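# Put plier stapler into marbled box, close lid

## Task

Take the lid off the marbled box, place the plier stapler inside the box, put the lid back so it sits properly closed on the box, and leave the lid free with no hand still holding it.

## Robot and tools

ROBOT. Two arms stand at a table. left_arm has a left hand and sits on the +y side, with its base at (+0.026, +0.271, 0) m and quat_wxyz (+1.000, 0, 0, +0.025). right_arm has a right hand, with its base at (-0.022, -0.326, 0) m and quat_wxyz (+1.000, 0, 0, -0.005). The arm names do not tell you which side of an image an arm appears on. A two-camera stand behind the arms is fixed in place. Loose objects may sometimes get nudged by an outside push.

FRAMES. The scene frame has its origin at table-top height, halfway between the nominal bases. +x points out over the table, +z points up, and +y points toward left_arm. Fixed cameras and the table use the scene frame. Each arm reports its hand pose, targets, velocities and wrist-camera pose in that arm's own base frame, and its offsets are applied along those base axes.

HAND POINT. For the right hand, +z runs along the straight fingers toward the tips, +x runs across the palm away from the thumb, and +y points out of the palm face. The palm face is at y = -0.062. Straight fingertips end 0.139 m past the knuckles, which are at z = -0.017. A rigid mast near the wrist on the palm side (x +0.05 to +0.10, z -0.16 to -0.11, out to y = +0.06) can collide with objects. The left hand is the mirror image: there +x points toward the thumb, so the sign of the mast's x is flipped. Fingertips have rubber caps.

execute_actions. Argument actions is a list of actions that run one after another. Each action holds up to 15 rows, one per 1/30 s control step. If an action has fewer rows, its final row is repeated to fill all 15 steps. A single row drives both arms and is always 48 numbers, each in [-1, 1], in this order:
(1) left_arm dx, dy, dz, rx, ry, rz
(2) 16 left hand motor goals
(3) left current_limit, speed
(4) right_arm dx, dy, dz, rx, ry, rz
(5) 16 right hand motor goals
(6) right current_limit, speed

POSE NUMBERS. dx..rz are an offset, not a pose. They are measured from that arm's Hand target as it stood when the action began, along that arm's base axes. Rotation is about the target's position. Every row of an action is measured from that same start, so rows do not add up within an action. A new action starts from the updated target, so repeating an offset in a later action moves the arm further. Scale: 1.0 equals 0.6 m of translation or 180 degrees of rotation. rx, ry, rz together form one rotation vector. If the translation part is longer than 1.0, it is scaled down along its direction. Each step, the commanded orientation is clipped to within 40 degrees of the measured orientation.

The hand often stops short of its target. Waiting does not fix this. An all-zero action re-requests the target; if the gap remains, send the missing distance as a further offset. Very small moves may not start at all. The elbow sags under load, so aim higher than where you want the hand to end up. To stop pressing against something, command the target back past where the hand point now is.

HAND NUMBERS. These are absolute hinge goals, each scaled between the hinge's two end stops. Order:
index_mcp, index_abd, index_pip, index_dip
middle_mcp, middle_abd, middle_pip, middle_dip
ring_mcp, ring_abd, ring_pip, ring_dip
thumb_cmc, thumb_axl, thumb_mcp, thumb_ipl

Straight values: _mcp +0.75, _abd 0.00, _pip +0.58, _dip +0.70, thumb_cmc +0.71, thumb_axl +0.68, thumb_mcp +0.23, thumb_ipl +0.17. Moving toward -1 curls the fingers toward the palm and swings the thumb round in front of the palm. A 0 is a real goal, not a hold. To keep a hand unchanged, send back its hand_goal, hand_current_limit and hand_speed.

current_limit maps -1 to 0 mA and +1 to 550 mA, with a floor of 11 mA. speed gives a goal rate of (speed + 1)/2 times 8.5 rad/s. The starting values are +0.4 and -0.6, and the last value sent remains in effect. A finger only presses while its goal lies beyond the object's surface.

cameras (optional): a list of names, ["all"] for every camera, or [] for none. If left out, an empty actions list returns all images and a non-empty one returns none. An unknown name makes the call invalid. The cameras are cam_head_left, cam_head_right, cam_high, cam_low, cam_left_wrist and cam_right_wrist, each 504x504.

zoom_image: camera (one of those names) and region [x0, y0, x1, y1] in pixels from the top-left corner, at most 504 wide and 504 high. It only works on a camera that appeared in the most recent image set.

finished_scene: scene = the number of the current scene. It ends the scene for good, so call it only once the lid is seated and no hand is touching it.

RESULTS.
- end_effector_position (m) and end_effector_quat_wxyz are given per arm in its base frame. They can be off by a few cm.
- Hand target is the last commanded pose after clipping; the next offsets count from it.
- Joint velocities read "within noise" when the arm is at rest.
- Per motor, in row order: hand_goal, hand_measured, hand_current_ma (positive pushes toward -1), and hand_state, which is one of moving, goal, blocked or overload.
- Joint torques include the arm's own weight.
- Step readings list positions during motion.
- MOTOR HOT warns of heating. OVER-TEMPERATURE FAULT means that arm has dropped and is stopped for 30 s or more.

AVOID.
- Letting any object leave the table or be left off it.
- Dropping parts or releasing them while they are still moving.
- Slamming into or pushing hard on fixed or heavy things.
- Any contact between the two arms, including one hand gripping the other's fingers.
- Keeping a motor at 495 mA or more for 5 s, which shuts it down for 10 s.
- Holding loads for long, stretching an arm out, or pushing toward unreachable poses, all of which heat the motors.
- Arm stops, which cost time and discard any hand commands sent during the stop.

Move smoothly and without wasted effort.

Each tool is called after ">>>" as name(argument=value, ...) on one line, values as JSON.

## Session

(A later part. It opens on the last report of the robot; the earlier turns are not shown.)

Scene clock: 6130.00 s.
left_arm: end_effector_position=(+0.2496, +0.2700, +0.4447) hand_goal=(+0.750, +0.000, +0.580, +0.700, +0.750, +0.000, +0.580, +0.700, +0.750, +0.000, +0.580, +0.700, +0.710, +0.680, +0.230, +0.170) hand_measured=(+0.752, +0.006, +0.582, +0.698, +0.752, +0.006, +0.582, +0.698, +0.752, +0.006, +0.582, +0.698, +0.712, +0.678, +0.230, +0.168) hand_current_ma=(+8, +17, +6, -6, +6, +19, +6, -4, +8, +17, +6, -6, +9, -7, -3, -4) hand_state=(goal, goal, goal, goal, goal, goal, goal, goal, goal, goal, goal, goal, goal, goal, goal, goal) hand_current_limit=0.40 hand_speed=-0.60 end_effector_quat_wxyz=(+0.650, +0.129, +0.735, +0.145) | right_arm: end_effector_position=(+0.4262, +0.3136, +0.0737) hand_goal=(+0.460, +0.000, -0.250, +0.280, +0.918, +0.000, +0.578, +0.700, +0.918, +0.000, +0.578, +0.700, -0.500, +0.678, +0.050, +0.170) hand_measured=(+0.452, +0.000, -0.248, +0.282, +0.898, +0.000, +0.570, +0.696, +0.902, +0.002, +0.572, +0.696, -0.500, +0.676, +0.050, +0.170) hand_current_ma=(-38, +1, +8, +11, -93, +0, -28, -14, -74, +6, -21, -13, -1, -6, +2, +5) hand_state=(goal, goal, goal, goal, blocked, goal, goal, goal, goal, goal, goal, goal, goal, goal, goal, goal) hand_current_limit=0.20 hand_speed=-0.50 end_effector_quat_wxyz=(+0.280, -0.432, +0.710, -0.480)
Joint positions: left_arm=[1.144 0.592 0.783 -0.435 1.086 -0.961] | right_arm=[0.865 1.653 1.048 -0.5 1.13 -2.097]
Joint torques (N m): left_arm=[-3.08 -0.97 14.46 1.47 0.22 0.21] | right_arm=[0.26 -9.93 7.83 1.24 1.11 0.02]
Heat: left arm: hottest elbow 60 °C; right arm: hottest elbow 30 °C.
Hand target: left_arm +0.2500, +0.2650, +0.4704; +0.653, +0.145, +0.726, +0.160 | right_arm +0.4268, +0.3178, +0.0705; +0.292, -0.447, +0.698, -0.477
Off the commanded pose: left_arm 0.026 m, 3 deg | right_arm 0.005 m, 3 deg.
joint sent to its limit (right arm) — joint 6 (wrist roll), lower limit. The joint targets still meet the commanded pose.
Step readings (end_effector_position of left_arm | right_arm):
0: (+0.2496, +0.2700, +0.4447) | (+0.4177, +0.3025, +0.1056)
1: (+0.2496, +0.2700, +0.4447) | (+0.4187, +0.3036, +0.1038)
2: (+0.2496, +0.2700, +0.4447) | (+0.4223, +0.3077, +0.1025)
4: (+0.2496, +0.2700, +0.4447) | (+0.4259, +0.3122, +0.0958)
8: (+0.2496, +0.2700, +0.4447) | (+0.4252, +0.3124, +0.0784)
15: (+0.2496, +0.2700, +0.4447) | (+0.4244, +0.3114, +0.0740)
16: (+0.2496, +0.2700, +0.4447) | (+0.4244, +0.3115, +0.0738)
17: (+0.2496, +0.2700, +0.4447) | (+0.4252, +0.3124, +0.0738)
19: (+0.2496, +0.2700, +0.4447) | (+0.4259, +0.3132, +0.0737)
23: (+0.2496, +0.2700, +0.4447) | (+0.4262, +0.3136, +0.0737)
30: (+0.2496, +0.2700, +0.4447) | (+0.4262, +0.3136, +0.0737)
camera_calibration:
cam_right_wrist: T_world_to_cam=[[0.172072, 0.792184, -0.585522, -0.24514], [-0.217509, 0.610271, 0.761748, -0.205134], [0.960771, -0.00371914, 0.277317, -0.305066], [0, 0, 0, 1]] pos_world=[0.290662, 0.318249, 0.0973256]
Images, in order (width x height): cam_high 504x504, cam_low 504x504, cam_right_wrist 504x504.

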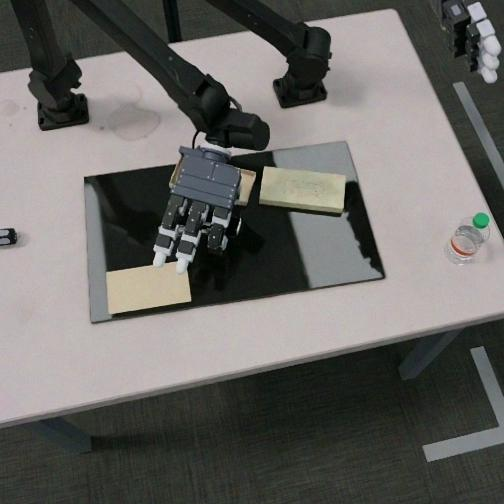

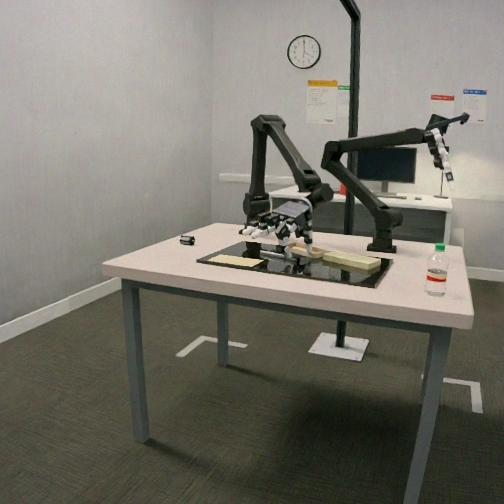

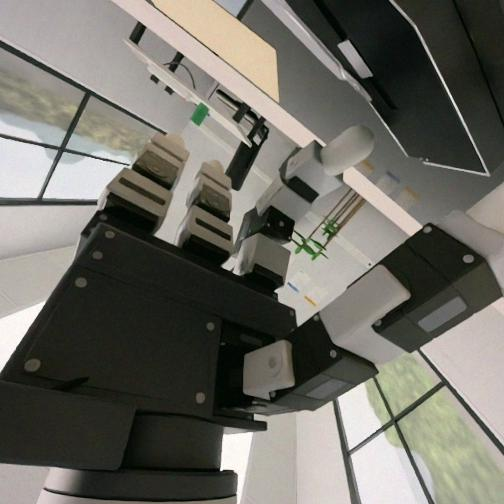

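>>> execute_actions(actions=[[[0,0,0,0,0,0,0.75,0,0.58,0.7,0.75,0,0.58,0.7,0.75,0,0.58,0.7,0.71,0.68,0.23,0.17,0.4,-0.6,-0.018,0.016,0.01,0,0,0.0,0.46,0,-0.25,0.28,0.918,0,0.578,0.7,0.918,0,0.578,0.7,-0.5,0.678,0.0,0.17,0.2,-0.5]],[[0,0,0,0,0,0,0.75,0,0.58,0.7,0.75,0,0.58,0.7,0.75,0,0.58,0.7,0.71,0.68,0.23,0.17,0.4,-0.6,0,0,-0.035,0,0,0,0.46,0,-0.25,0.28,0.918,0,0.578,0.7,0.918,0,0.578,0.7,-0.5,0.678,0.0,0.17,0.2,-0.5]]], cameras=["cam_high","cam_right_wrist","cam_low"])

>>> zoom_image(camera="cam_low", region=[240, 200, 340, 280])

Scene clock: 6172.37 s.
left_arm: end_effector_position=(+0.2496, +0.2700, +0.4447) hand_goal=(+0.750, +0.000, +0.580, +0.700, +0.750, +0.000, +0.580, +0.700, +0.750, +0.000, +0.580, +0.700, +0.710, +0.680, +0.230, +0.170) hand_measured=(+0.752, +0.006, +0.582, +0.698, +0.752, +0.006, +0.582, +0.698, +0.752, +0.006, +0.582, +0.698, +0.712, +0.678, +0.230, +0.168) hand_current_ma=(+8, +17, +6, -6, +6, +19, +6, -4, +8, +17, +6, -6, +9, -7, -3, -4) hand_state=(goal, goal, goal, goal, goal, goal, goal, goal, goal, goal, goal, goal, goal, goal, goal, goal) hand_current_limit=0.40 hand_speed=-0.60 end_effector_quat_wxyz=(+0.650, +0.129, +0.735, +0.145) | right_arm: end_effector_position=(+0.4178, +0.3271, +0.0690) hand_goal=(+0.460, +0.000, -0.250, +0.280, +0.918, +0.000, +0.578, +0.700, +0.918, +0.000, +0.578, +0.700, -0.500, +0.678, +0.000, +0.170) hand_measured=(+0.452, -0.002, -0.268, +0.268, +0.898, +0.000, +0.570, +0.696, +0.902, +0.002, +0.572, +0.696, -0.502, +0.676, +0.000, +0.170) hand_current_ma=(-38, -8, -77, -51, -93, +0, -28, -14, -73, +5, -21, -13, -7, -6, -1, +4) hand_state=(goal, goal, goal, goal, blocked, goal, goal, goal, goal, goal, goal, goal, goal, goal, goal, goal) hand_current_limit=0.20 hand_speed=-0.50 end_effector_quat_wxyz=(+0.297, -0.435, +0.703, -0.478)
Joint positions: left_arm=[1.144 0.592 0.783 -0.435 1.086 -0.961] | right_arm=[0.898 1.659 1.03 -0.454 1.141 -2.098]
Joint torques (N m): left_arm=[-2.96 -1.08 14.64 1.26 0.27 0.18] | right_arm=[-0.09 -9 7.19 1.26 0.81 0.01]
Heat: left arm: hottest elbow 60 °C; right arm: hottest elbow 31 °C.
Hand target: left_arm +0.2500, +0.2650, +0.4704; +0.653, +0.145, +0.726, +0.160 | right_arm +0.4160, +0.3273, +0.0553; +0.292, -0.447, +0.698, -0.477
Off the commanded pose: left_arm 0.026 m, 3 deg | right_arm 0.013 m, 2 deg.
joint sent to its limit (right arm) — joint 6 (wrist roll), lower limit. The joint targets still meet the commanded pose.
Step readings (end_effector_position of left_arm | right_arm):
0: (+0.2496, +0.2700, +0.4447) | (+0.4262, +0.3136, +0.0737)
1: (+0.2496, +0.2700, +0.4447) | (+0.4256, +0.3145, +0.0737)
2: (+0.2496, +0.2700, +0.4447) | (+0.4244, +0.3159, +0.0740)
4: (+0.2496, +0.2700, +0.4447) | (+0.4217, +0.3188, +0.0737)
8: (+0.2496, +0.2700, +0.4447) | (+0.4165, +0.3252, +0.0735)
15: (+0.2496, +0.2700, +0.4447) | (+0.4157, +0.3263, +0.0735)
16: (+0.2496, +0.2700, +0.4447) | (+0.4156, +0.3262, +0.0719)
17: (+0.2496, +0.2700, +0.4447) | (+0.4165, +0.3272, +0.0712)
19: (+0.2496, +0.2700, +0.4447) | (+0.4173, +0.3269, +0.0699)
23: (+0.2496, +0.2700, +0.4447) | (+0.4177, +0.3272, +0.0690)
30: (+0.2496, +0.2700, +0.4447) | (+0.4178, +0.3271, +0.0690)
camera_calibration:
cam_right_wrist: T_world_to_cam=[[0.162986, 0.802853, -0.573465, -0.257619], [-0.251093, 0.595852, 0.762832, -0.192892], [0.954143, 0.0196621, 0.298706, -0.301959], [0, 0, 0, 1]] pos_world=[0.281666, 0.327703, 0.0896053]
Images, in order (width x height): cam_high 504x504, cam_low 504x504, cam_right_wrist 504x504.

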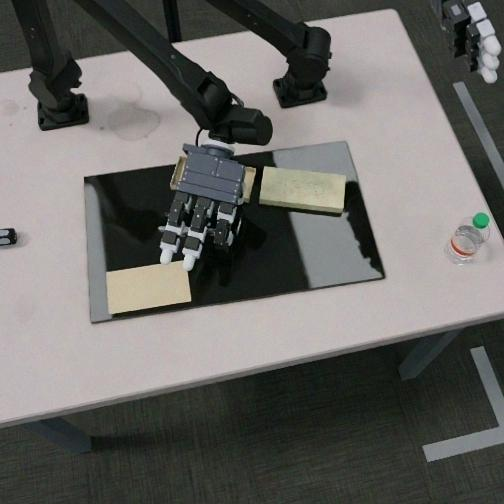

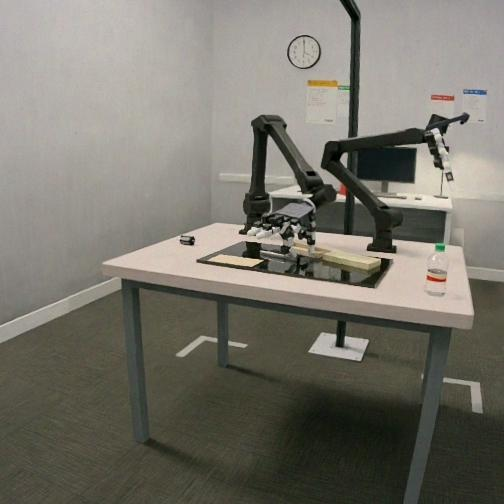

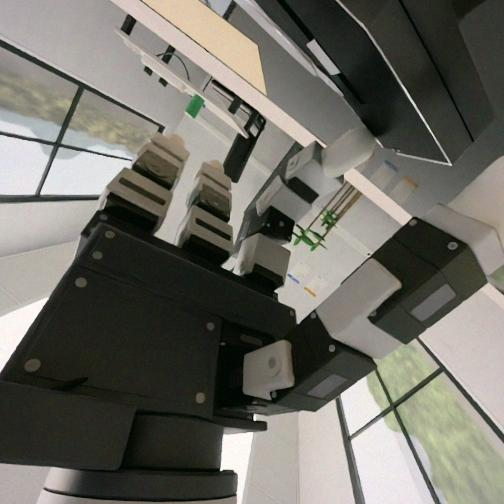

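Scaled by 5.040.

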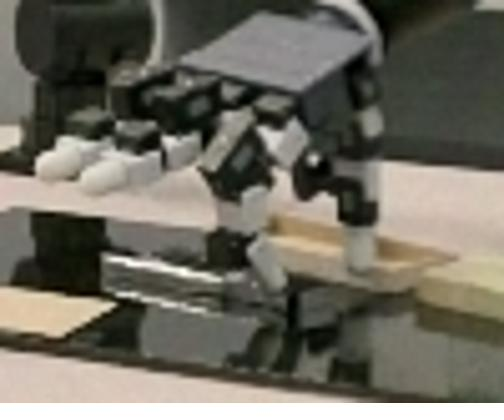

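>>> execute_actions(actions=[[[0,0,0,0,0,0,0.75,0,0.58,0.7,0.75,0,0.58,0.7,0.75,0,0.58,0.7,0.71,0.68,0.23,0.17,0.4,-0.6,0,0,0.05,0,0,0.0,0.46,0,-0.25,0.28,0.918,0,0.578,0.7,0.918,0,0.578,0.7,-0.5,0.678,0.05,0.17,0.2,-0.5]],[[0,0,0,0,0,0,0.75,0,0.58,0.7,0.75,0,0.58,0.7,0.75,0,0.58,0.7,0.71,0.68,0.23,0.17,0.4,-0.6,0.0115,-0.0222,-0.02,0,0,0,0.46,0,-0.25,0.28,0.918,0,0.578,0.7,0.918,0,0.578,0.7,-0.5,0.678,0.05,0.17,0.2,-0.5]],[[0,0,0,0,0,0,0.75,0,0.58,0.7,0.75,0,0.58,0.7,0.75,0,0.58,0.7,0.71,0.68,0.23,0.17,0.4,-0.6,0,0,-0.0315,0,0,0,0.46,0,-0.25,0.28,0.918,0,0.578,0.7,0.918,0,0.578,0.7,-0.5,0.678,0.05,0.17,0.2,-0.5]]], cameras=["cam_right_wrist","cam_low"])

>>> zoom_image(camera="cam_low", region=[240, 200, 340, 280])

>>> zoom_image(camera="cam_right_wrist", region=[304, 0, 504, 200])

Scene clock: 6207.17 s.
left_arm: end_effector_position=(+0.2496, +0.2700, +0.4447) hand_goal=(+0.750, +0.000, +0.580, +0.700, +0.750, +0.000, +0.580, +0.700, +0.750, +0.000, +0.580, +0.700, +0.710, +0.680, +0.230, +0.170) hand_measured=(+0.752, +0.006, +0.582, +0.698, +0.752, +0.006, +0.582, +0.698, +0.752, +0.006, +0.582, +0.698, +0.712, +0.678, +0.230, +0.168) hand_current_ma=(+8, +17, +6, -6, +6, +19, +6, -4, +8, +17, +6, -6, +9, -7, -3, -4) hand_state=(goal, goal, goal, goal, goal, goal, goal, goal, goal, goal, goal, goal, goal, goal, goal, goal) hand_current_limit=0.40 hand_speed=-0.60 end_effector_quat_wxyz=(+0.650, +0.129, +0.735, +0.145) | right_arm: end_effector_position=(+0.4205, +0.3138, +0.0590) hand_goal=(+0.460, +0.000, -0.250, +0.280, +0.918, +0.000, +0.578, +0.700, +0.918, +0.000, +0.578, +0.700, -0.500, +0.678, +0.050, +0.170) hand_measured=(+0.456, -0.002, -0.262, +0.272, +0.898, +0.000, +0.570, +0.696, +0.902, +0.002, +0.572, +0.696, -0.500, +0.676, +0.046, +0.170) hand_current_ma=(-18, -4, -48, -36, -92, +0, -28, -14, -73, +5, -21, -13, +0, -6, -16, +3) hand_state=(goal, goal, goal, goal, blocked, goal, goal, goal, goal, goal, goal, goal, goal, goal, goal, goal) hand_current_limit=0.20 hand_speed=-0.50 end_effector_quat_wxyz=(+0.284, -0.433, +0.708, -0.481)
Joint positions: left_arm=[1.144 0.592 0.783 -0.435 1.086 -0.961] | right_arm=[0.876 1.667 1.016 -0.452 1.136 -2.095]
Joint torques (N m): left_arm=[-3.37 -1.32 14.69 1.28 0.24 0.23] | right_arm=[-0.62 -9.93 7.58 1.29 0.81 -0.01]
Heat: left arm: hottest elbow 60 °C; right arm: hottest elbow 30 °C.
Hand target: left_arm +0.2500, +0.2650, +0.4704; +0.653, +0.145, +0.726, +0.160 | right_arm +0.4228, +0.3140, +0.0546; +0.292, -0.446, +0.698, -0.477
Off the commanded pose: left_arm 0.026 m, 3 deg | right_arm 0.005 m, 2 deg.
joint sent to its limit (right arm) — joint 6 (wrist roll), lower limit. The joint targets still meet the commanded pose.
Step readings (end_effector_position of left_arm | right_arm):
0: (+0.2496, +0.2700, +0.4447) | (+0.4178, +0.3271, +0.0690)
1: (+0.2496, +0.2700, +0.4447) | (+0.4170, +0.3262, +0.0694)
2: (+0.2496, +0.2700, +0.4447) | (+0.4155, +0.3243, +0.0699)
4: (+0.2496, +0.2700, +0.4447) | (+0.4131, +0.3217, +0.0717)
8: (+0.2496, +0.2700, +0.4447) | (+0.4116, +0.3201, +0.0721)
15: (+0.2496, +0.2700, +0.4447) | (+0.4115, +0.3200, +0.0720)
16: (+0.2496, +0.2700, +0.4447) | (+0.4120, +0.3196, +0.0720)
17: (+0.2496, +0.2700, +0.4447) | (+0.4134, +0.3184, +0.0719)
19: (+0.2496, +0.2700, +0.4447) | (+0.4150, +0.3170, +0.0718)
23: (+0.2496, +0.2700, +0.4447) | (+0.4177, +0.3134, +0.0717)
30: (+0.2496, +0.2700, +0.4447) | (+0.4186, +0.3123, +0.0717)
31: (+0.2496, +0.2700, +0.4447) | (+0.4188, +0.3125, +0.0705)
32: (+0.2496, +0.2700, +0.4447) | (+0.4200, +0.3140, +0.0695)
34: (+0.2496, +0.2700, +0.4447) | (+0.4205, +0.3147, +0.0653)
38: (+0.2496, +0.2700, +0.4447) | (+0.4205, +0.3138, +0.0590)
45: (+0.2496, +0.2700, +0.4447) | (+0.4205, +0.3138, +0.0590)
camera_calibration:
cam_right_wrist: T_world_to_cam=[[0.170668, 0.793284, -0.584443, -0.252662], [-0.22692, 0.608845, 0.760141, -0.190812], [0.958843, 0.00288969, 0.283922, -0.297143], [0, 0, 0, 1]] pos_world=[0.284736, 0.317466, 0.0817428]
Images, in order (width x height): cam_low 504x504, cam_right_wrist 504x504.

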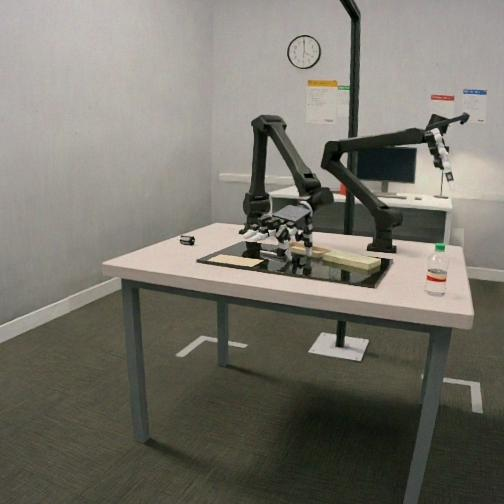

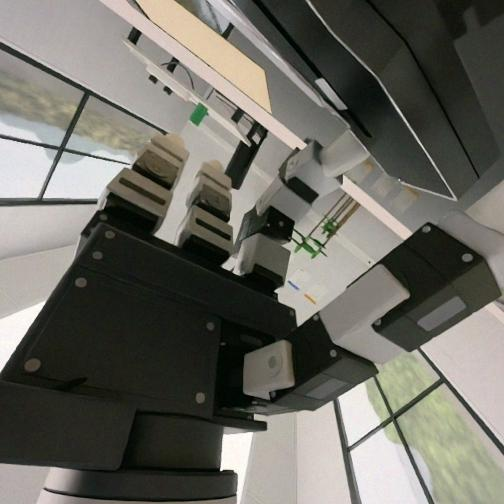

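Scaled by 5.040.

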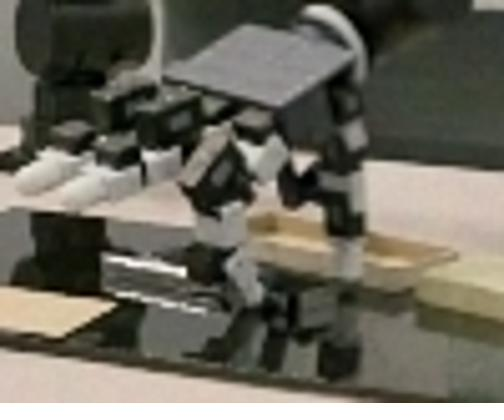

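Scaled by 2.520.

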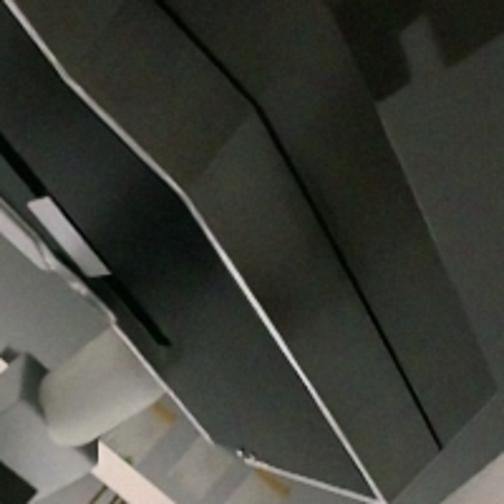

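>>> execute_actions(actions=[[[0,0,0,0,0,0,0.75,0,0.58,0.7,0.75,0,0.58,0.7,0.75,0,0.58,0.7,0.71,0.68,0.23,0.17,0.4,-0.6,0,0,0,0,0,0,0.40,0,-0.26,0.27,0.918,0,0.578,0.7,0.918,0,0.578,0.7,-0.5,0.678,0.0,0.17,0.1,-0.7]],[[0,0,0,0,0,0,0.75,0,0.58,0.7,0.75,0,0.58,0.7,0.75,0,0.58,0.7,0.71,0.68,0.23,0.17,0.4,-0.6,0,0,0,0,0,0,0.35,0,-0.28,0.25,0.918,0,0.578,0.7,0.918,0,0.578,0.7,-0.5,0.678,-0.06,0.17,0.1,-0.7]],[[0,0,0,0,0,0,0.75,0,0.58,0.7,0.75,0,0.58,0.7,0.75,0,0.58,0.7,0.71,0.68,0.23,0.17,0.4,-0.6,0,0,0,0,0,0,0.28,0,-0.3,0.23,0.918,0,0.578,0.7,0.918,0,0.578,0.7,-0.5,0.678,-0.1,0.17,0.2,-0.7]],[[0,0,0,0,0,0,0.75,0,0.58,0.7,0.75,0,0.58,0.7,0.75,0,0.58,0.7,0.71,0.68,0.23,0.17,0.4,-0.6,0,0,0,0,0,0,0.18,0,-0.31,0.22,0.918,0,0.578,0.7,0.918,0,0.578,0.7,-0.5,0.678,-0.2,0.17,0.5,-0.7]]], cameras=["cam_right_wrist","cam_high"])

>>> zoom_image(camera="cam_high", region=[120, 130, 270, 280])

Scene clock: 6226.27 s.
left_arm: end_effector_position=(+0.2496, +0.2700, +0.4447) hand_goal=(+0.750, +0.000, +0.580, +0.700, +0.750, +0.000, +0.580, +0.700, +0.750, +0.000, +0.580, +0.700, +0.710, +0.680, +0.230, +0.170) hand_measured=(+0.752, +0.006, +0.582, +0.698, +0.752, +0.006, +0.582, +0.698, +0.752, +0.006, +0.582, +0.698, +0.712, +0.678, +0.230, +0.168) hand_current_ma=(+8, +17, +6, -6, +6, +19, +6, -4, +8, +17, +6, -6, +9, -7, -3, -4) hand_state=(goal, goal, goal, goal, goal, goal, goal, goal, goal, goal, goal, goal, goal, goal, goal, goal) hand_current_limit=0.40 hand_speed=-0.60 end_effector_quat_wxyz=(+0.650, +0.129, +0.735, +0.145) | right_arm: end_effector_position=(+0.4218, +0.3133, +0.0590) hand_goal=(+0.180, +0.000, -0.310, +0.220, +0.918, +0.000, +0.578, +0.700, +0.918, +0.000, +0.578, +0.700, -0.500, +0.678, -0.200, +0.170) hand_measured=(+0.354, +0.000, -0.260, +0.254, +0.898, +0.000, +0.570, +0.696, +0.902, +0.002, +0.572, +0.696, -0.502, +0.676, -0.070, +0.182) hand_current_ma=(+413, -1, +221, +152, -92, +0, -28, -14, -73, +5, -21, -13, -6, -6, +413, +62) hand_state=(blocked, goal, blocked, blocked, blocked, goal, goal, goal, goal, goal, goal, goal, goal, goal, blocked, goal) hand_current_limit=0.50 hand_speed=-0.70 end_effector_quat_wxyz=(+0.285, -0.431, +0.709, -0.480)
Joint positions: left_arm=[1.144 0.592 0.783 -0.435 1.086 -0.961] | right_arm=[0.873 1.667 1.016 -0.448 1.134 -2.095]
Joint torques (N m): left_arm=[-2.32 -1.26 14.46 1.25 0.19 0.19] | right_arm=[-0.73 -10.23 7.47 1.07 0.87 0]
Heat: left arm: hottest elbow 60 °C; right arm: hottest elbow 30 °C.
Hand target: left_arm +0.2500, +0.2650, +0.4704; +0.653, +0.145, +0.726, +0.160 | right_arm +0.4229, +0.3139, +0.0544; +0.292, -0.446, +0.699, -0.477
Off the commanded pose: left_arm 0.026 m, 3 deg | right_arm 0.005 m, 2 deg.
joint sent to its limit (right arm) — joint 6 (wrist roll), lower limit. The joint targets still meet the commanded pose.
Step readings (end_effector_position of left_arm | right_arm):
0: (+0.2496, +0.2700, +0.4447) | (+0.4205, +0.3138, +0.0590)
1: (+0.2496, +0.2700, +0.4447) | (+0.4205, +0.3138, +0.0590)
2: (+0.2496, +0.2700, +0.4447) | (+0.4206, +0.3139, +0.0592)
4: (+0.2496, +0.2700, +0.4447) | (+0.4214, +0.3135, +0.0593)
8: (+0.2496, +0.2700, +0.4447) | (+0.4220, +0.3130, +0.0594)
15: (+0.2496, +0.2700, +0.4447) | (+0.4220, +0.3130, +0.0594)
16: (+0.2496, +0.2700, +0.4447) | (+0.4220, +0.3130, +0.0594)
17: (+0.2496, +0.2700, +0.4447) | (+0.4219, +0.3130, +0.0594)
19: (+0.2496, +0.2700, +0.4447) | (+0.4219, +0.3130, +0.0594)
23: (+0.2496, +0.2700, +0.4447) | (+0.4219, +0.3131, +0.0593)
30: (+0.2496, +0.2700, +0.4447) | (+0.4219, +0.3131, +0.0593)
31: (+0.2496, +0.2700, +0.4447) | (+0.4219, +0.3131, +0.0593)
32: (+0.2496, +0.2700, +0.4447) | (+0.4218, +0.3132, +0.0590)
34: (+0.2496, +0.2700, +0.4447) | (+0.4218, +0.3133, +0.0590)
38: (+0.2496, +0.2700, +0.4447) | (+0.4218, +0.3133, +0.0590)
45: (+0.2496, +0.2700, +0.4447) | (+0.4218, +0.3133, +0.0590)
46: (+0.2496, +0.2700, +0.4447) | (+0.4218, +0.3133, +0.0590)
47: (+0.2496, +0.2700, +0.4447) | (+0.4218, +0.3133, +0.0590)
49: (+0.2496, +0.2700, +0.4447) | (+0.4218, +0.3133, +0.0590)
53: (+0.2496, +0.2700, +0.4447) | (+0.4218, +0.3133, +0.0590)
60: (+0.2496, +0.2700, +0.4447) | (+0.4218, +0.3133, +0.0590)
camera_calibration:
cam_right_wrist: T_world_to_cam=[[0.173088, 0.794817, -0.581641, -0.254156], [-0.226229, 0.606849, 0.761941, -0.189894], [0.958572, -0.000299051, 0.284849, -0.297326], [0, 0, 0, 1]] pos_world=[0.28604, 0.317156, 0.0815528]
Images, in order (width x height): cam_high 504x504, cam_right_wrist 504x504.

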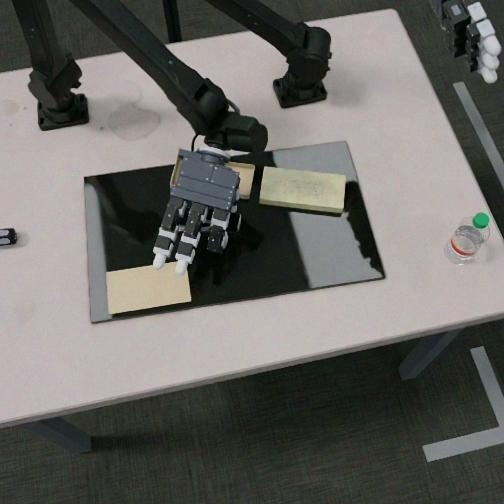

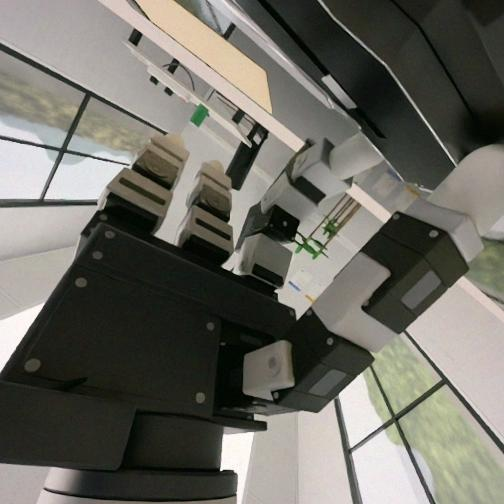

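Scaled by 3.360.

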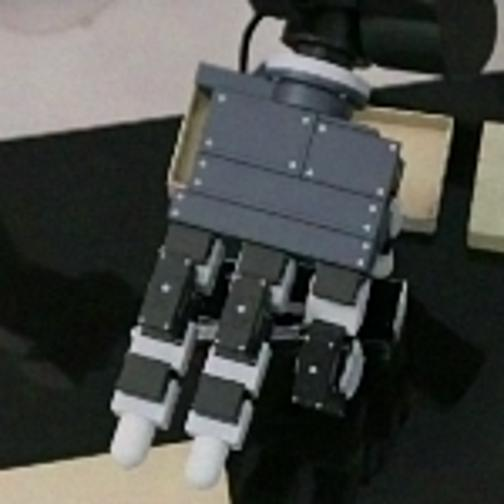

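>>> execute_actions(actions=[[[0,0,0,0,0,0,0.75,0,0.58,0.7,0.75,0,0.58,0.7,0.75,0,0.58,0.7,0.71,0.68,0.23,0.17,0.4,-0.6,0,0,0.025,0,0,0,0.12,0,-0.31,0.22,0.918,0,0.578,0.7,0.918,0,0.578,0.7,-0.5,0.678,-0.26,0.17,0.7,-0.7]],[[0,0,0,0,0,0,0.75,0,0.58,0.7,0.75,0,0.58,0.7,0.75,0,0.58,0.7,0.71,0.68,0.23,0.17,0.4,-0.6,0,0,0.025,0,0,0,0.12,0,-0.31,0.22,0.918,0,0.578,0.7,0.918,0,0.578,0.7,-0.5,0.678,-0.26,0.17,0.7,-0.7]]], cameras=["cam_low"])

>>> zoom_image(camera="cam_low", region=[240, 200, 340, 280])

Scene clock: 6240.57 s.
left_arm: end_effector_position=(+0.2496, +0.2700, +0.4447) hand_goal=(+0.750, +0.000, +0.580, +0.700, +0.750, +0.000, +0.580, +0.700, +0.750, +0.000, +0.580, +0.700, +0.710, +0.680, +0.230, +0.170) hand_measured=(+0.752, +0.006, +0.582, +0.698, +0.752, +0.006, +0.582, +0.698, +0.752, +0.006, +0.582, +0.698, +0.712, +0.678, +0.230, +0.168) hand_current_ma=(+8, +17, +6, -6, +6, +19, +6, -4, +8, +17, +6, -6, +9, -7, -3, -4) hand_state=(goal, goal, goal, goal, goal, goal, goal, goal, goal, goal, goal, goal, goal, goal, goal, goal) hand_current_limit=0.40 hand_speed=-0.60 end_effector_quat_wxyz=(+0.650, +0.129, +0.735, +0.145) | right_arm: end_effector_position=(+0.4144, +0.3057, +0.0631) hand_goal=(+0.120, +0.000, -0.310, +0.220, +0.918, +0.000, +0.578, +0.700, +0.918, +0.000, +0.578, +0.700, -0.500, +0.678, -0.260, +0.170) hand_measured=(+0.346, +0.006, -0.260, +0.254, +0.898, +0.000, +0.570, +0.696, +0.902, +0.002, +0.572, +0.696, -0.504, +0.676, -0.072, +0.190) hand_current_ma=(+468, +17, +221, +152, -92, +0, -28, -14, -73, +5, -21, -13, -16, -6, +468, +111) hand_state=(blocked, goal, blocked, blocked, blocked, goal, goal, goal, goal, goal, goal, goal, goal, goal, blocked, goal) hand_current_limit=0.70 hand_speed=-0.70 end_effector_quat_wxyz=(+0.269, -0.444, +0.705, -0.484)
Joint positions: left_arm=[1.144 0.592 0.783 -0.435 1.086 -0.961] | right_arm=[0.873 1.649 1.017 -0.507 1.129 -2.097]
Joint torques (N m): left_arm=[-2.78 -0.56 14.76 1.35 0.2 0.19] | right_arm=[-0.38 -12.1 10.35 0.2 1.21 0]
Heat: left arm: hottest elbow 60 °C; right arm: hottest elbow 29 °C.
Hand target: left_arm +0.2500, +0.2650, +0.4704; +0.653, +0.145, +0.726, +0.160 | right_arm +0.4230, +0.3139, +0.0846; +0.292, -0.446, +0.699, -0.477
Off the commanded pose: left_arm 0.026 m, 3 deg | right_arm 0.024 m, 3 deg.
joint sent to its limit (right arm) — joint 6 (wrist roll), lower limit. The joint targets still meet the commanded pose.
Step readings (end_effector_position of left_arm | right_arm):
0: (+0.2496, +0.2700, +0.4447) | (+0.4218, +0.3133, +0.0590)
1: (+0.2496, +0.2700, +0.4447) | (+0.4215, +0.3129, +0.0590)
2: (+0.2496, +0.2700, +0.4447) | (+0.4209, +0.3124, +0.0588)
4: (+0.2496, +0.2700, +0.4447) | (+0.4203, +0.3120, +0.0589)
8: (+0.2496, +0.2700, +0.4447) | (+0.4200, +0.3115, +0.0588)
15: (+0.2496, +0.2700, +0.4447) | (+0.4200, +0.3115, +0.0588)
16: (+0.2496, +0.2700, +0.4447) | (+0.4194, +0.3110, +0.0593)
17: (+0.2496, +0.2700, +0.4447) | (+0.4179, +0.3097, +0.0598)
19: (+0.2496, +0.2700, +0.4447) | (+0.4156, +0.3070, +0.0613)
23: (+0.2496, +0.2700, +0.4447) | (+0.4146, +0.3059, +0.0630)
30: (+0.2496, +0.2700, +0.4447) | (+0.4144, +0.3057, +0.0631)
Images, in order (width x height): cam_low 504x504.

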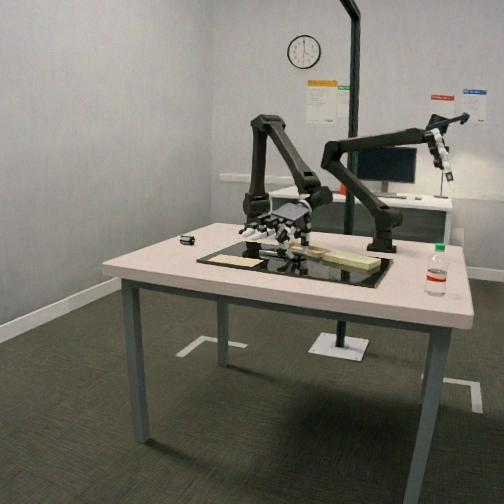

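Scaled by 5.040.

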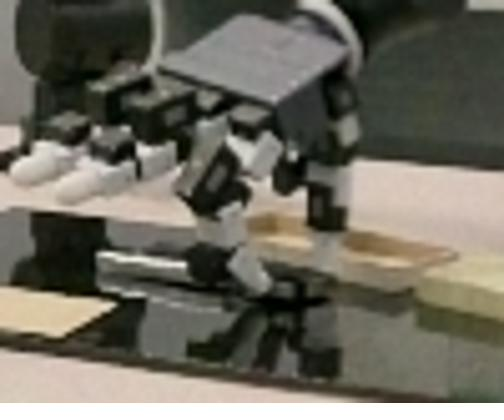

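>>> execute_actions(actions=[[[0,0,0,0,0,0,0.75,0,0.58,0.7,0.75,0,0.58,0.7,0.75,0,0.58,0.7,0.71,0.68,0.23,0.17,0.4,-0.6,0.01,0,0.025,0,0,0,0.12,0,-0.31,0.22,0.918,0,0.578,0.7,0.918,0,0.578,0.7,-0.5,0.678,-0.26,0.17,0.7,-0.7]],[[0,0,0,0,0,0,0.75,0,0.58,0.7,0.75,0,0.58,0.7,0.75,0,0.58,0.7,0.71,0.68,0.23,0.17,0.4,-0.6,0,-0.01,0,0,0,0,0.12,0,-0.31,0.22,0.918,0,0.578,0.7,0.918,0,0.578,0.7,-0.5,0.678,-0.26,0.17,0.7,-0.7]],[[0,0,0,0,0,0,0.75,0,0.58,0.7,0.75,0,0.58,0.7,0.75,0,0.58,0.7,0.71,0.68,0.23,0.17,0.4,-0.6,-0.005,-0.015,0,0,0,0,0.12,0,-0.31,0.22,0.918,0,0.578,0.7,0.918,0,0.578,0.7,-0.5,0.678,-0.26,0.17,0.7,-0.7]]], cameras=["cam_high","cam_low"])

>>> zoom_image(camera="cam_high", region=[120, 130, 270, 280])

>>> zoom_image(camera="cam_low", region=[240, 200, 340, 280])

Scene clock: 6258.77 s.
left_arm: end_effector_position=(+0.2496, +0.2700, +0.4447) hand_goal=(+0.750, +0.000, +0.580, +0.700, +0.750, +0.000, +0.580, +0.700, +0.750, +0.000, +0.580, +0.700, +0.710, +0.680, +0.230, +0.170) hand_measured=(+0.752, +0.006, +0.582, +0.698, +0.752, +0.006, +0.582, +0.698, +0.752, +0.006, +0.582, +0.698, +0.712, +0.678, +0.230, +0.168) hand_current_ma=(+8, +17, +6, -6, +6, +19, +6, -4, +8, +17, +6, -6, +9, -7, -3, -4) hand_state=(goal, goal, goal, goal, goal, goal, goal, goal, goal, goal, goal, goal, goal, goal, goal, goal) hand_current_limit=0.40 hand_speed=-0.60 end_effector_quat_wxyz=(+0.650, +0.129, +0.735, +0.145) | right_arm: end_effector_position=(+0.4178, +0.2969, +0.0821) hand_goal=(+0.120, +0.000, -0.310, +0.220, +0.918, +0.000, +0.578, +0.700, +0.918, +0.000, +0.578, +0.700, -0.500, +0.678, -0.260, +0.170) hand_measured=(+0.346, +0.000, -0.260, +0.254, +0.898, +0.000, +0.570, +0.696, +0.902, +0.002, +0.572, +0.696, -0.496, +0.678, -0.072, +0.190) hand_current_ma=(+468, +3, +221, +152, -92, +0, -28, -14, -73, +5, -21, -13, +13, +4, +467, +116) hand_state=(blocked, goal, blocked, blocked, blocked, goal, goal, goal, goal, goal, goal, goal, goal, goal, blocked, blocked) hand_current_limit=0.70 hand_speed=-0.70 end_effector_quat_wxyz=(+0.265, -0.438, +0.709, -0.484)
Joint positions: left_arm=[1.144 0.592 0.783 -0.435 1.086 -0.961] | right_arm=[0.855 1.611 1.029 -0.551 1.125 -2.101]
Joint torques (N m): left_arm=[-2.32 -1.32 14.71 1.39 0.24 0.19] | right_arm=[-1.03 -11.34 9.51 0.39 1.2 0.02]
Heat: left arm: hottest elbow 60 °C; right arm: hottest elbow 30 °C.
Hand target: left_arm +0.2500, +0.2650, +0.4704; +0.653, +0.145, +0.726, +0.160 | right_arm +0.4258, +0.2990, +0.0994; +0.292, -0.447, +0.698, -0.477
Off the commanded pose: left_arm 0.026 m, 3 deg | right_arm 0.019 m, 3 deg.
joint sent to its limit (right arm) — joint 6 (wrist roll), lower limit. The joint targets are off in orientation, not in position.
Step readings (end_effector_position of left_arm | right_arm):
0: (+0.2496, +0.2700, +0.4447) | (+0.4144, +0.3057, +0.0631)
1: (+0.2496, +0.2700, +0.4447) | (+0.4141, +0.3054, +0.0637)
2: (+0.2496, +0.2700, +0.4447) | (+0.4130, +0.3044, +0.0640)
4: (+0.2496, +0.2700, +0.4447) | (+0.4121, +0.3034, +0.0661)
8: (+0.2496, +0.2700, +0.4447) | (+0.4123, +0.3027, +0.0700)
15: (+0.2496, +0.2700, +0.4447) | (+0.4125, +0.3024, +0.0706)
16: (+0.2496, +0.2700, +0.4447) | (+0.4126, +0.3022, +0.0708)
17: (+0.2496, +0.2700, +0.4447) | (+0.4129, +0.3020, +0.0710)
19: (+0.2496, +0.2700, +0.4447) | (+0.4136, +0.3011, +0.0717)
23: (+0.2496, +0.2700, +0.4447) | (+0.4151, +0.2994, +0.0731)
30: (+0.2496, +0.2700, +0.4447) | (+0.4152, +0.2992, +0.0733)
31: (+0.2496, +0.2700, +0.4447) | (+0.4153, +0.2991, +0.0738)
32: (+0.2496, +0.2700, +0.4447) | (+0.4155, +0.2991, +0.0744)
34: (+0.2496, +0.2700, +0.4447) | (+0.4163, +0.2983, +0.0767)
38: (+0.2496, +0.2700, +0.4447) | (+0.4178, +0.2969, +0.0814)
45: (+0.2496, +0.2700, +0.4447) | (+0.4179, +0.2969, +0.0821)
Images, in order (width x height): cam_high 504x504, cam_low 504x504.

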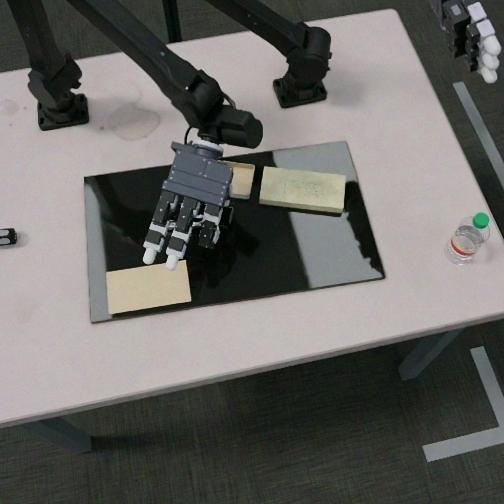

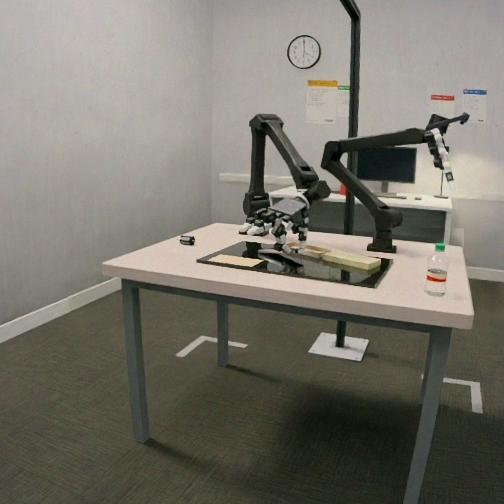

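Scaled by 3.360.

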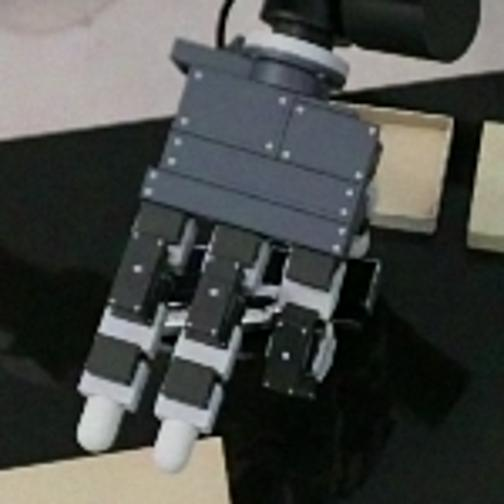

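Scaled by 5.040.

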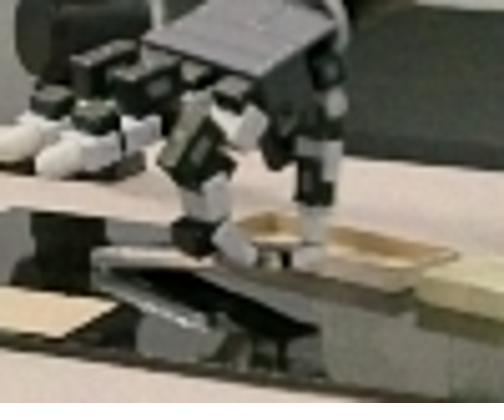

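>>> execute_actions(actions=[[[0,0,0,0,0,0,0.75,0,0.58,0.7,0.75,0,0.58,0.7,0.75,0,0.58,0.7,0.71,0.68,0.23,0.17,0.4,-0.6,-0.005,-0.016,0,0,0,0,0.12,0,-0.31,0.22,0.918,0,0.578,0.7,0.918,0,0.578,0.7,-0.5,0.678,-0.26,0.17,0.7,-0.7]],[[0,0,0,0,0,0,0.75,0,0.58,0.7,0.75,0,0.58,0.7,0.75,0,0.58,0.7,0.71,0.68,0.23,0.17,0.4,-0.6,-0.006,-0.016,-0.002,0,0,0,0.12,0,-0.31,0.22,0.918,0,0.578,0.7,0.918,0,0.578,0.7,-0.5,0.678,-0.26,0.17,0.7,-0.7]],[[0,0,0,0,0,0,0.75,0,0.58,0.7,0.75,0,0.58,0.7,0.75,0,0.58,0.7,0.71,0.68,0.23,0.17,0.4,-0.6,-0.006,-0.016,-0.002,0,0,0,0.12,0,-0.31,0.22,0.918,0,0.578,0.7,0.918,0,0.578,0.7,-0.5,0.678,-0.26,0.17,0.7,-0.7]]], cameras=["cam_high","cam_low"])

>>> zoom_image(camera="cam_high", region=[120, 130, 270, 280])

>>> zoom_image(camera="cam_low", region=[240, 200, 340, 280])

Scene clock: 6276.10 s.
left_arm: end_effector_position=(+0.2496, +0.2700, +0.4447) hand_goal=(+0.750, +0.000, +0.580, +0.700, +0.750, +0.000, +0.580, +0.700, +0.750, +0.000, +0.580, +0.700, +0.710, +0.680, +0.230, +0.170) hand_measured=(+0.752, +0.006, +0.582, +0.698, +0.752, +0.006, +0.582, +0.698, +0.752, +0.006, +0.582, +0.698, +0.712, +0.678, +0.230, +0.168) hand_current_ma=(+8, +17, +6, -6, +6, +19, +6, -4, +8, +17, +6, -6, +9, -7, -3, -4) hand_state=(goal, goal, goal, goal, goal, goal, goal, goal, goal, goal, goal, goal, goal, goal, goal, goal) hand_current_limit=0.40 hand_speed=-0.60 end_effector_quat_wxyz=(+0.650, +0.129, +0.735, +0.145) | right_arm: end_effector_position=(+0.4086, +0.2698, +0.0835) hand_goal=(+0.120, +0.000, -0.310, +0.220, +0.918, +0.000, +0.578, +0.700, +0.918, +0.000, +0.578, +0.700, -0.500, +0.678, -0.260, +0.170) hand_measured=(+0.344, +0.002, -0.260, +0.254, +0.898, +0.000, +0.570, +0.696, +0.902, +0.002, +0.572, +0.696, -0.496, +0.680, -0.072, +0.190) hand_current_ma=(+468, +7, +221, +152, -92, +0, -28, -14, -73, +5, -21, -13, +16, +9, +467, +120) hand_state=(blocked, goal, blocked, blocked, blocked, goal, goal, goal, goal, goal, goal, goal, goal, goal, blocked, blocked) hand_current_limit=0.70 hand_speed=-0.70 end_effector_quat_wxyz=(+0.258, -0.431, +0.715, -0.486)
Joint positions: left_arm=[1.144 0.592 0.783 -0.435 1.086 -0.961] | right_arm=[0.831 1.553 0.965 -0.548 1.121 -2.1]
Joint torques (N m): left_arm=[-3.08 -1.32 14.61 1.24 0.19 0.22] | right_arm=[-0.97 -11.11 8.49 1.07 1.3 0.04]
Heat: left arm: hottest elbow 60 °C; right arm: hottest elbow 30 °C.
Hand target: left_arm +0.2500, +0.2650, +0.4704; +0.653, +0.145, +0.726, +0.160 | right_arm +0.4157, +0.2701, +0.0970; +0.292, -0.446, +0.698, -0.477
Off the commanded pose: left_arm 0.026 m, 3 deg | right_arm 0.016 m, 5 deg.
joint sent to its limit (right arm) — joint 6 (wrist roll), lower limit. The joint targets are off in orientation, not in position.
Step readings (end_effector_position of left_arm | right_arm):
0: (+0.2496, +0.2700, +0.4447) | (+0.4178, +0.2969, +0.0821)
1: (+0.2496, +0.2700, +0.4447) | (+0.4177, +0.2962, +0.0821)
2: (+0.2496, +0.2700, +0.4447) | (+0.4176, +0.2949, +0.0821)
4: (+0.2496, +0.2700, +0.4447) | (+0.4168, +0.2930, +0.0832)
8: (+0.2496, +0.2700, +0.4447) | (+0.4173, +0.2907, +0.0857)
15: (+0.2496, +0.2700, +0.4447) | (+0.4175, +0.2904, +0.0861)
16: (+0.2496, +0.2700, +0.4447) | (+0.4168, +0.2893, +0.0854)
17: (+0.2496, +0.2700, +0.4447) | (+0.4159, +0.2882, +0.0851)
19: (+0.2496, +0.2700, +0.4447) | (+0.4134, +0.2844, +0.0847)
23: (+0.2496, +0.2700, +0.4447) | (+0.4126, +0.2800, +0.0844)
30: (+0.2496, +0.2700, +0.4447) | (+0.4127, +0.2799, +0.0844)
31: (+0.2496, +0.2700, +0.4447) | (+0.4119, +0.2788, +0.0837)
32: (+0.2496, +0.2700, +0.4447) | (+0.4112, +0.2779, +0.0836)
34: (+0.2496, +0.2700, +0.4447) | (+0.4092, +0.2743, +0.0833)
38: (+0.2496, +0.2700, +0.4447) | (+0.4084, +0.2701, +0.0835)
45: (+0.2496, +0.2700, +0.4447) | (+0.4086, +0.2698, +0.0835)
Images, in order (width x height): cam_high 504x504, cam_low 504x504.

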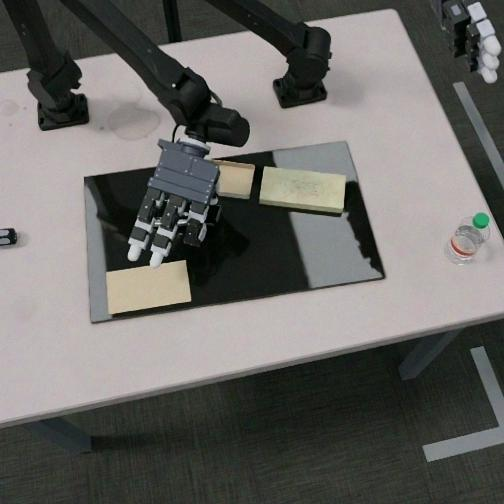

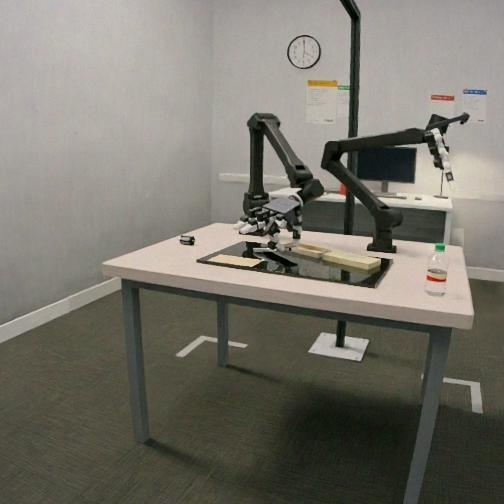

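Scaled by 3.360.

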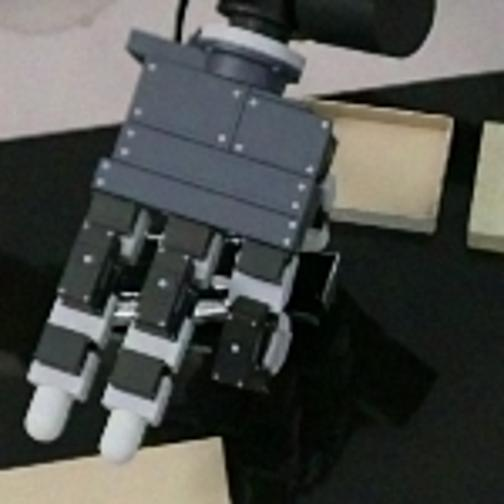

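Scaled by 5.040.

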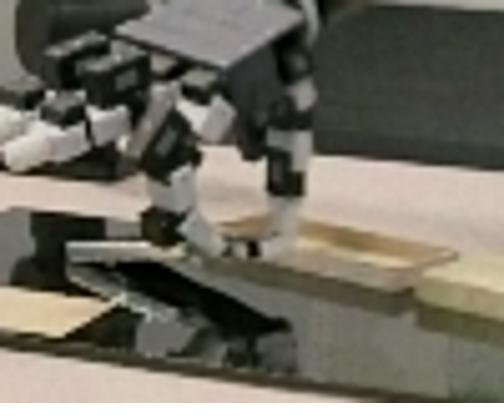

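>>> execute_actions(actions=[[[0,0,0,0,0,0,0.75,0,0.58,0.7,0.75,0,0.58,0.7,0.75,0,0.58,0.7,0.71,0.68,0.23,0.17,0.4,-0.6,-0.006,-0.016,0,0,0,0,0.12,0,-0.31,0.22,0.918,0,0.578,0.7,0.918,0,0.578,0.7,-0.5,0.678,-0.26,0.17,0.7,-0.7]],[[0,0,0,0,0,0,0.75,0,0.58,0.7,0.75,0,0.58,0.7,0.75,0,0.58,0.7,0.71,0.68,0.23,0.17,0.4,-0.6,-0.006,-0.016,0.0,0,0,0,0.12,0,-0.31,0.22,0.918,0,0.578,0.7,0.918,0,0.578,0.7,-0.5,0.678,-0.26,0.17,0.7,-0.7]],[[0,0,0,0,0,0,0.75,0,0.58,0.7,0.75,0,0.58,0.7,0.75,0,0.58,0.7,0.71,0.68,0.23,0.17,0.4,-0.6,-0.006,-0.016,0.0,0,0,0,0.12,0,-0.31,0.22,0.918,0,0.578,0.7,0.918,0,0.578,0.7,-0.5,0.678,-0.26,0.17,0.7,-0.7]],[[0,0,0,0,0,0,0.75,0,0.58,0.7,0.75,0,0.58,0.7,0.75,0,0.58,0.7,0.71,0.68,0.23,0.17,0.4,-0.6,-0.006,-0.012,0.01,0,0,0,0.12,0,-0.31,0.22,0.918,0,0.578,0.7,0.918,0,0.578,0.7,-0.5,0.678,-0.26,0.17,0.7,-0.7]]], cameras=["cam_high","cam_low"])

>>> zoom_image(camera="cam_high", region=[120, 130, 270, 280])

>>> zoom_image(camera="cam_low", region=[220, 200, 340, 296])

Scene clock: 6307.53 s.
left_arm: end_effector_position=(+0.2496, +0.2700, +0.4447) hand_goal=(+0.750, +0.000, +0.580, +0.700, +0.750, +0.000, +0.580, +0.700, +0.750, +0.000, +0.580, +0.700, +0.710, +0.680, +0.230, +0.170) hand_measured=(+0.752, +0.006, +0.582, +0.698, +0.752, +0.006, +0.582, +0.698, +0.752, +0.006, +0.582, +0.698, +0.712, +0.678, +0.230, +0.168) hand_current_ma=(+8, +17, +6, -6, +6, +19, +6, -4, +8, +17, +6, -6, +9, -7, -3, -4) hand_state=(goal, goal, goal, goal, goal, goal, goal, goal, goal, goal, goal, goal, goal, goal, goal, goal) hand_current_limit=0.40 hand_speed=-0.60 end_effector_quat_wxyz=(+0.650, +0.129, +0.735, +0.145) | right_arm: end_effector_position=(+0.3968, +0.2363, +0.0927) hand_goal=(+0.120, +0.000, -0.310, +0.220, +0.918, +0.000, +0.578, +0.700, +0.918, +0.000, +0.578, +0.700, -0.500, +0.678, -0.260, +0.170) hand_measured=(+0.344, +0.002, -0.260, +0.254, +0.898, +0.000, +0.570, +0.696, +0.902, +0.002, +0.572, +0.696, -0.496, +0.680, -0.072, +0.192) hand_current_ma=(+467, +3, +221, +152, -92, +0, -28, -14, -73, +5, -21, -13, +15, +10, +468, +121) hand_state=(blocked, goal, blocked, blocked, blocked, goal, goal, goal, goal, goal, goal, goal, goal, goal, blocked, blocked) hand_current_limit=0.70 hand_speed=-0.70 end_effector_quat_wxyz=(+0.258, -0.415, +0.724, -0.487)
Joint positions: left_arm=[1.144 0.592 0.783 -0.435 1.086 -0.961] | right_arm=[0.799 1.461 0.884 -0.541 1.118 -2.101]
Joint velocities: left_arm=[within noise] | right_arm=[-0.015 -0.015 0.022 -0.007 -0.154 -0.081]
Joint torques (N m): left_arm=[-2.84 -1.73 14.64 1.31 0.27 0.2] | right_arm=[-0.91 -9.93 8.57 0.44 1.26 0.03]
Heat: left arm: hottest elbow 60 °C; right arm: hottest elbow 30 °C.
Hand target: left_arm +0.2500, +0.2650, +0.4704; +0.653, +0.145, +0.726, +0.160 | right_arm +0.4012, +0.2343, +0.1031; +0.292, -0.447, +0.698, -0.477
Off the commanded pose: left_arm 0.026 m, 3 deg | right_arm 0.012 m, 6 deg.
joint sent to its limit (right arm) — joint 6 (wrist roll), lower limit. The joint targets are off in orientation, not in position.
Step readings (end_effector_position of left_arm | right_arm):
0: (+0.2496, +0.2700, +0.4447) | (+0.4086, +0.2698, +0.0835)
1: (+0.2496, +0.2700, +0.4447) | (+0.4080, +0.2689, +0.0832)
2: (+0.2496, +0.2700, +0.4447) | (+0.4074, +0.2682, +0.0832)
4: (+0.2496, +0.2700, +0.4447) | (+0.4054, +0.2647, +0.0834)
8: (+0.2496, +0.2700, +0.4447) | (+0.4049, +0.2607, +0.0841)
15: (+0.2496, +0.2700, +0.4447) | (+0.4051, +0.2604, +0.0843)
16: (+0.2496, +0.2700, +0.4447) | (+0.4044, +0.2594, +0.0837)
17: (+0.2496, +0.2700, +0.4447) | (+0.4039, +0.2585, +0.0837)
19: (+0.2496, +0.2700, +0.4447) | (+0.4019, +0.2550, +0.0839)
23: (+0.2496, +0.2700, +0.4447) | (+0.4013, +0.2510, +0.0844)
30: (+0.2496, +0.2700, +0.4447) | (+0.4015, +0.2507, +0.0845)
31: (+0.2496, +0.2700, +0.4447) | (+0.4009, +0.2498, +0.0840)
32: (+0.2496, +0.2700, +0.4447) | (+0.4004, +0.2490, +0.0841)
34: (+0.2496, +0.2700, +0.4447) | (+0.3985, +0.2457, +0.0843)
38: (+0.2496, +0.2700, +0.4447) | (+0.3979, +0.2416, +0.0849)
45: (+0.2496, +0.2700, +0.4447) | (+0.3981, +0.2413, +0.0849)
46: (+0.2496, +0.2700, +0.4447) | (+0.3978, +0.2410, +0.0851)
47: (+0.2496, +0.2700, +0.4447) | (+0.3973, +0.2403, +0.0856)
49: (+0.2496, +0.2700, +0.4447) | (+0.3964, +0.2386, +0.0879)
53: (+0.2496, +0.2700, +0.4447) | (+0.3966, +0.2366, +0.0923)
60: (+0.2496, +0.2700, +0.4447) | (+0.3968, +0.2363, +0.0927)
Images, in order (width x height): cam_high 504x504, cam_low 504x504.

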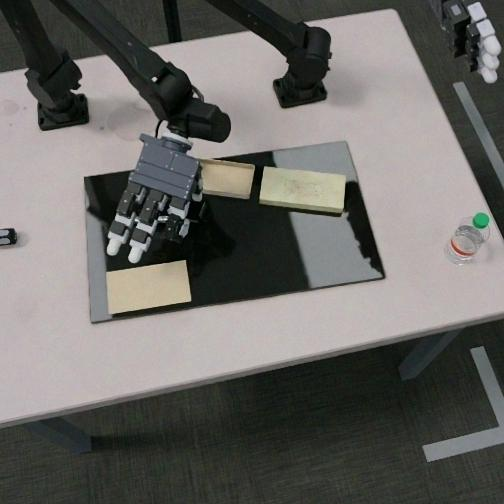

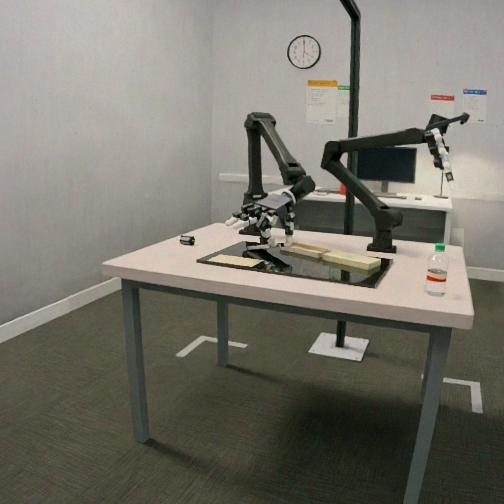

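Scaled by 3.360.

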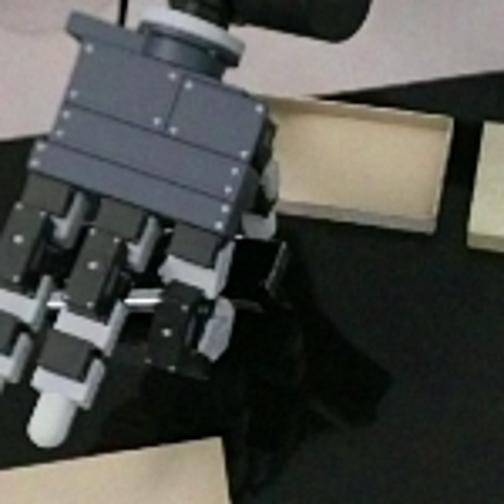

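Scaled by 4.200.

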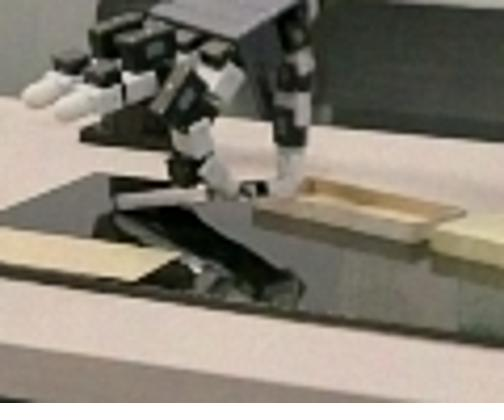

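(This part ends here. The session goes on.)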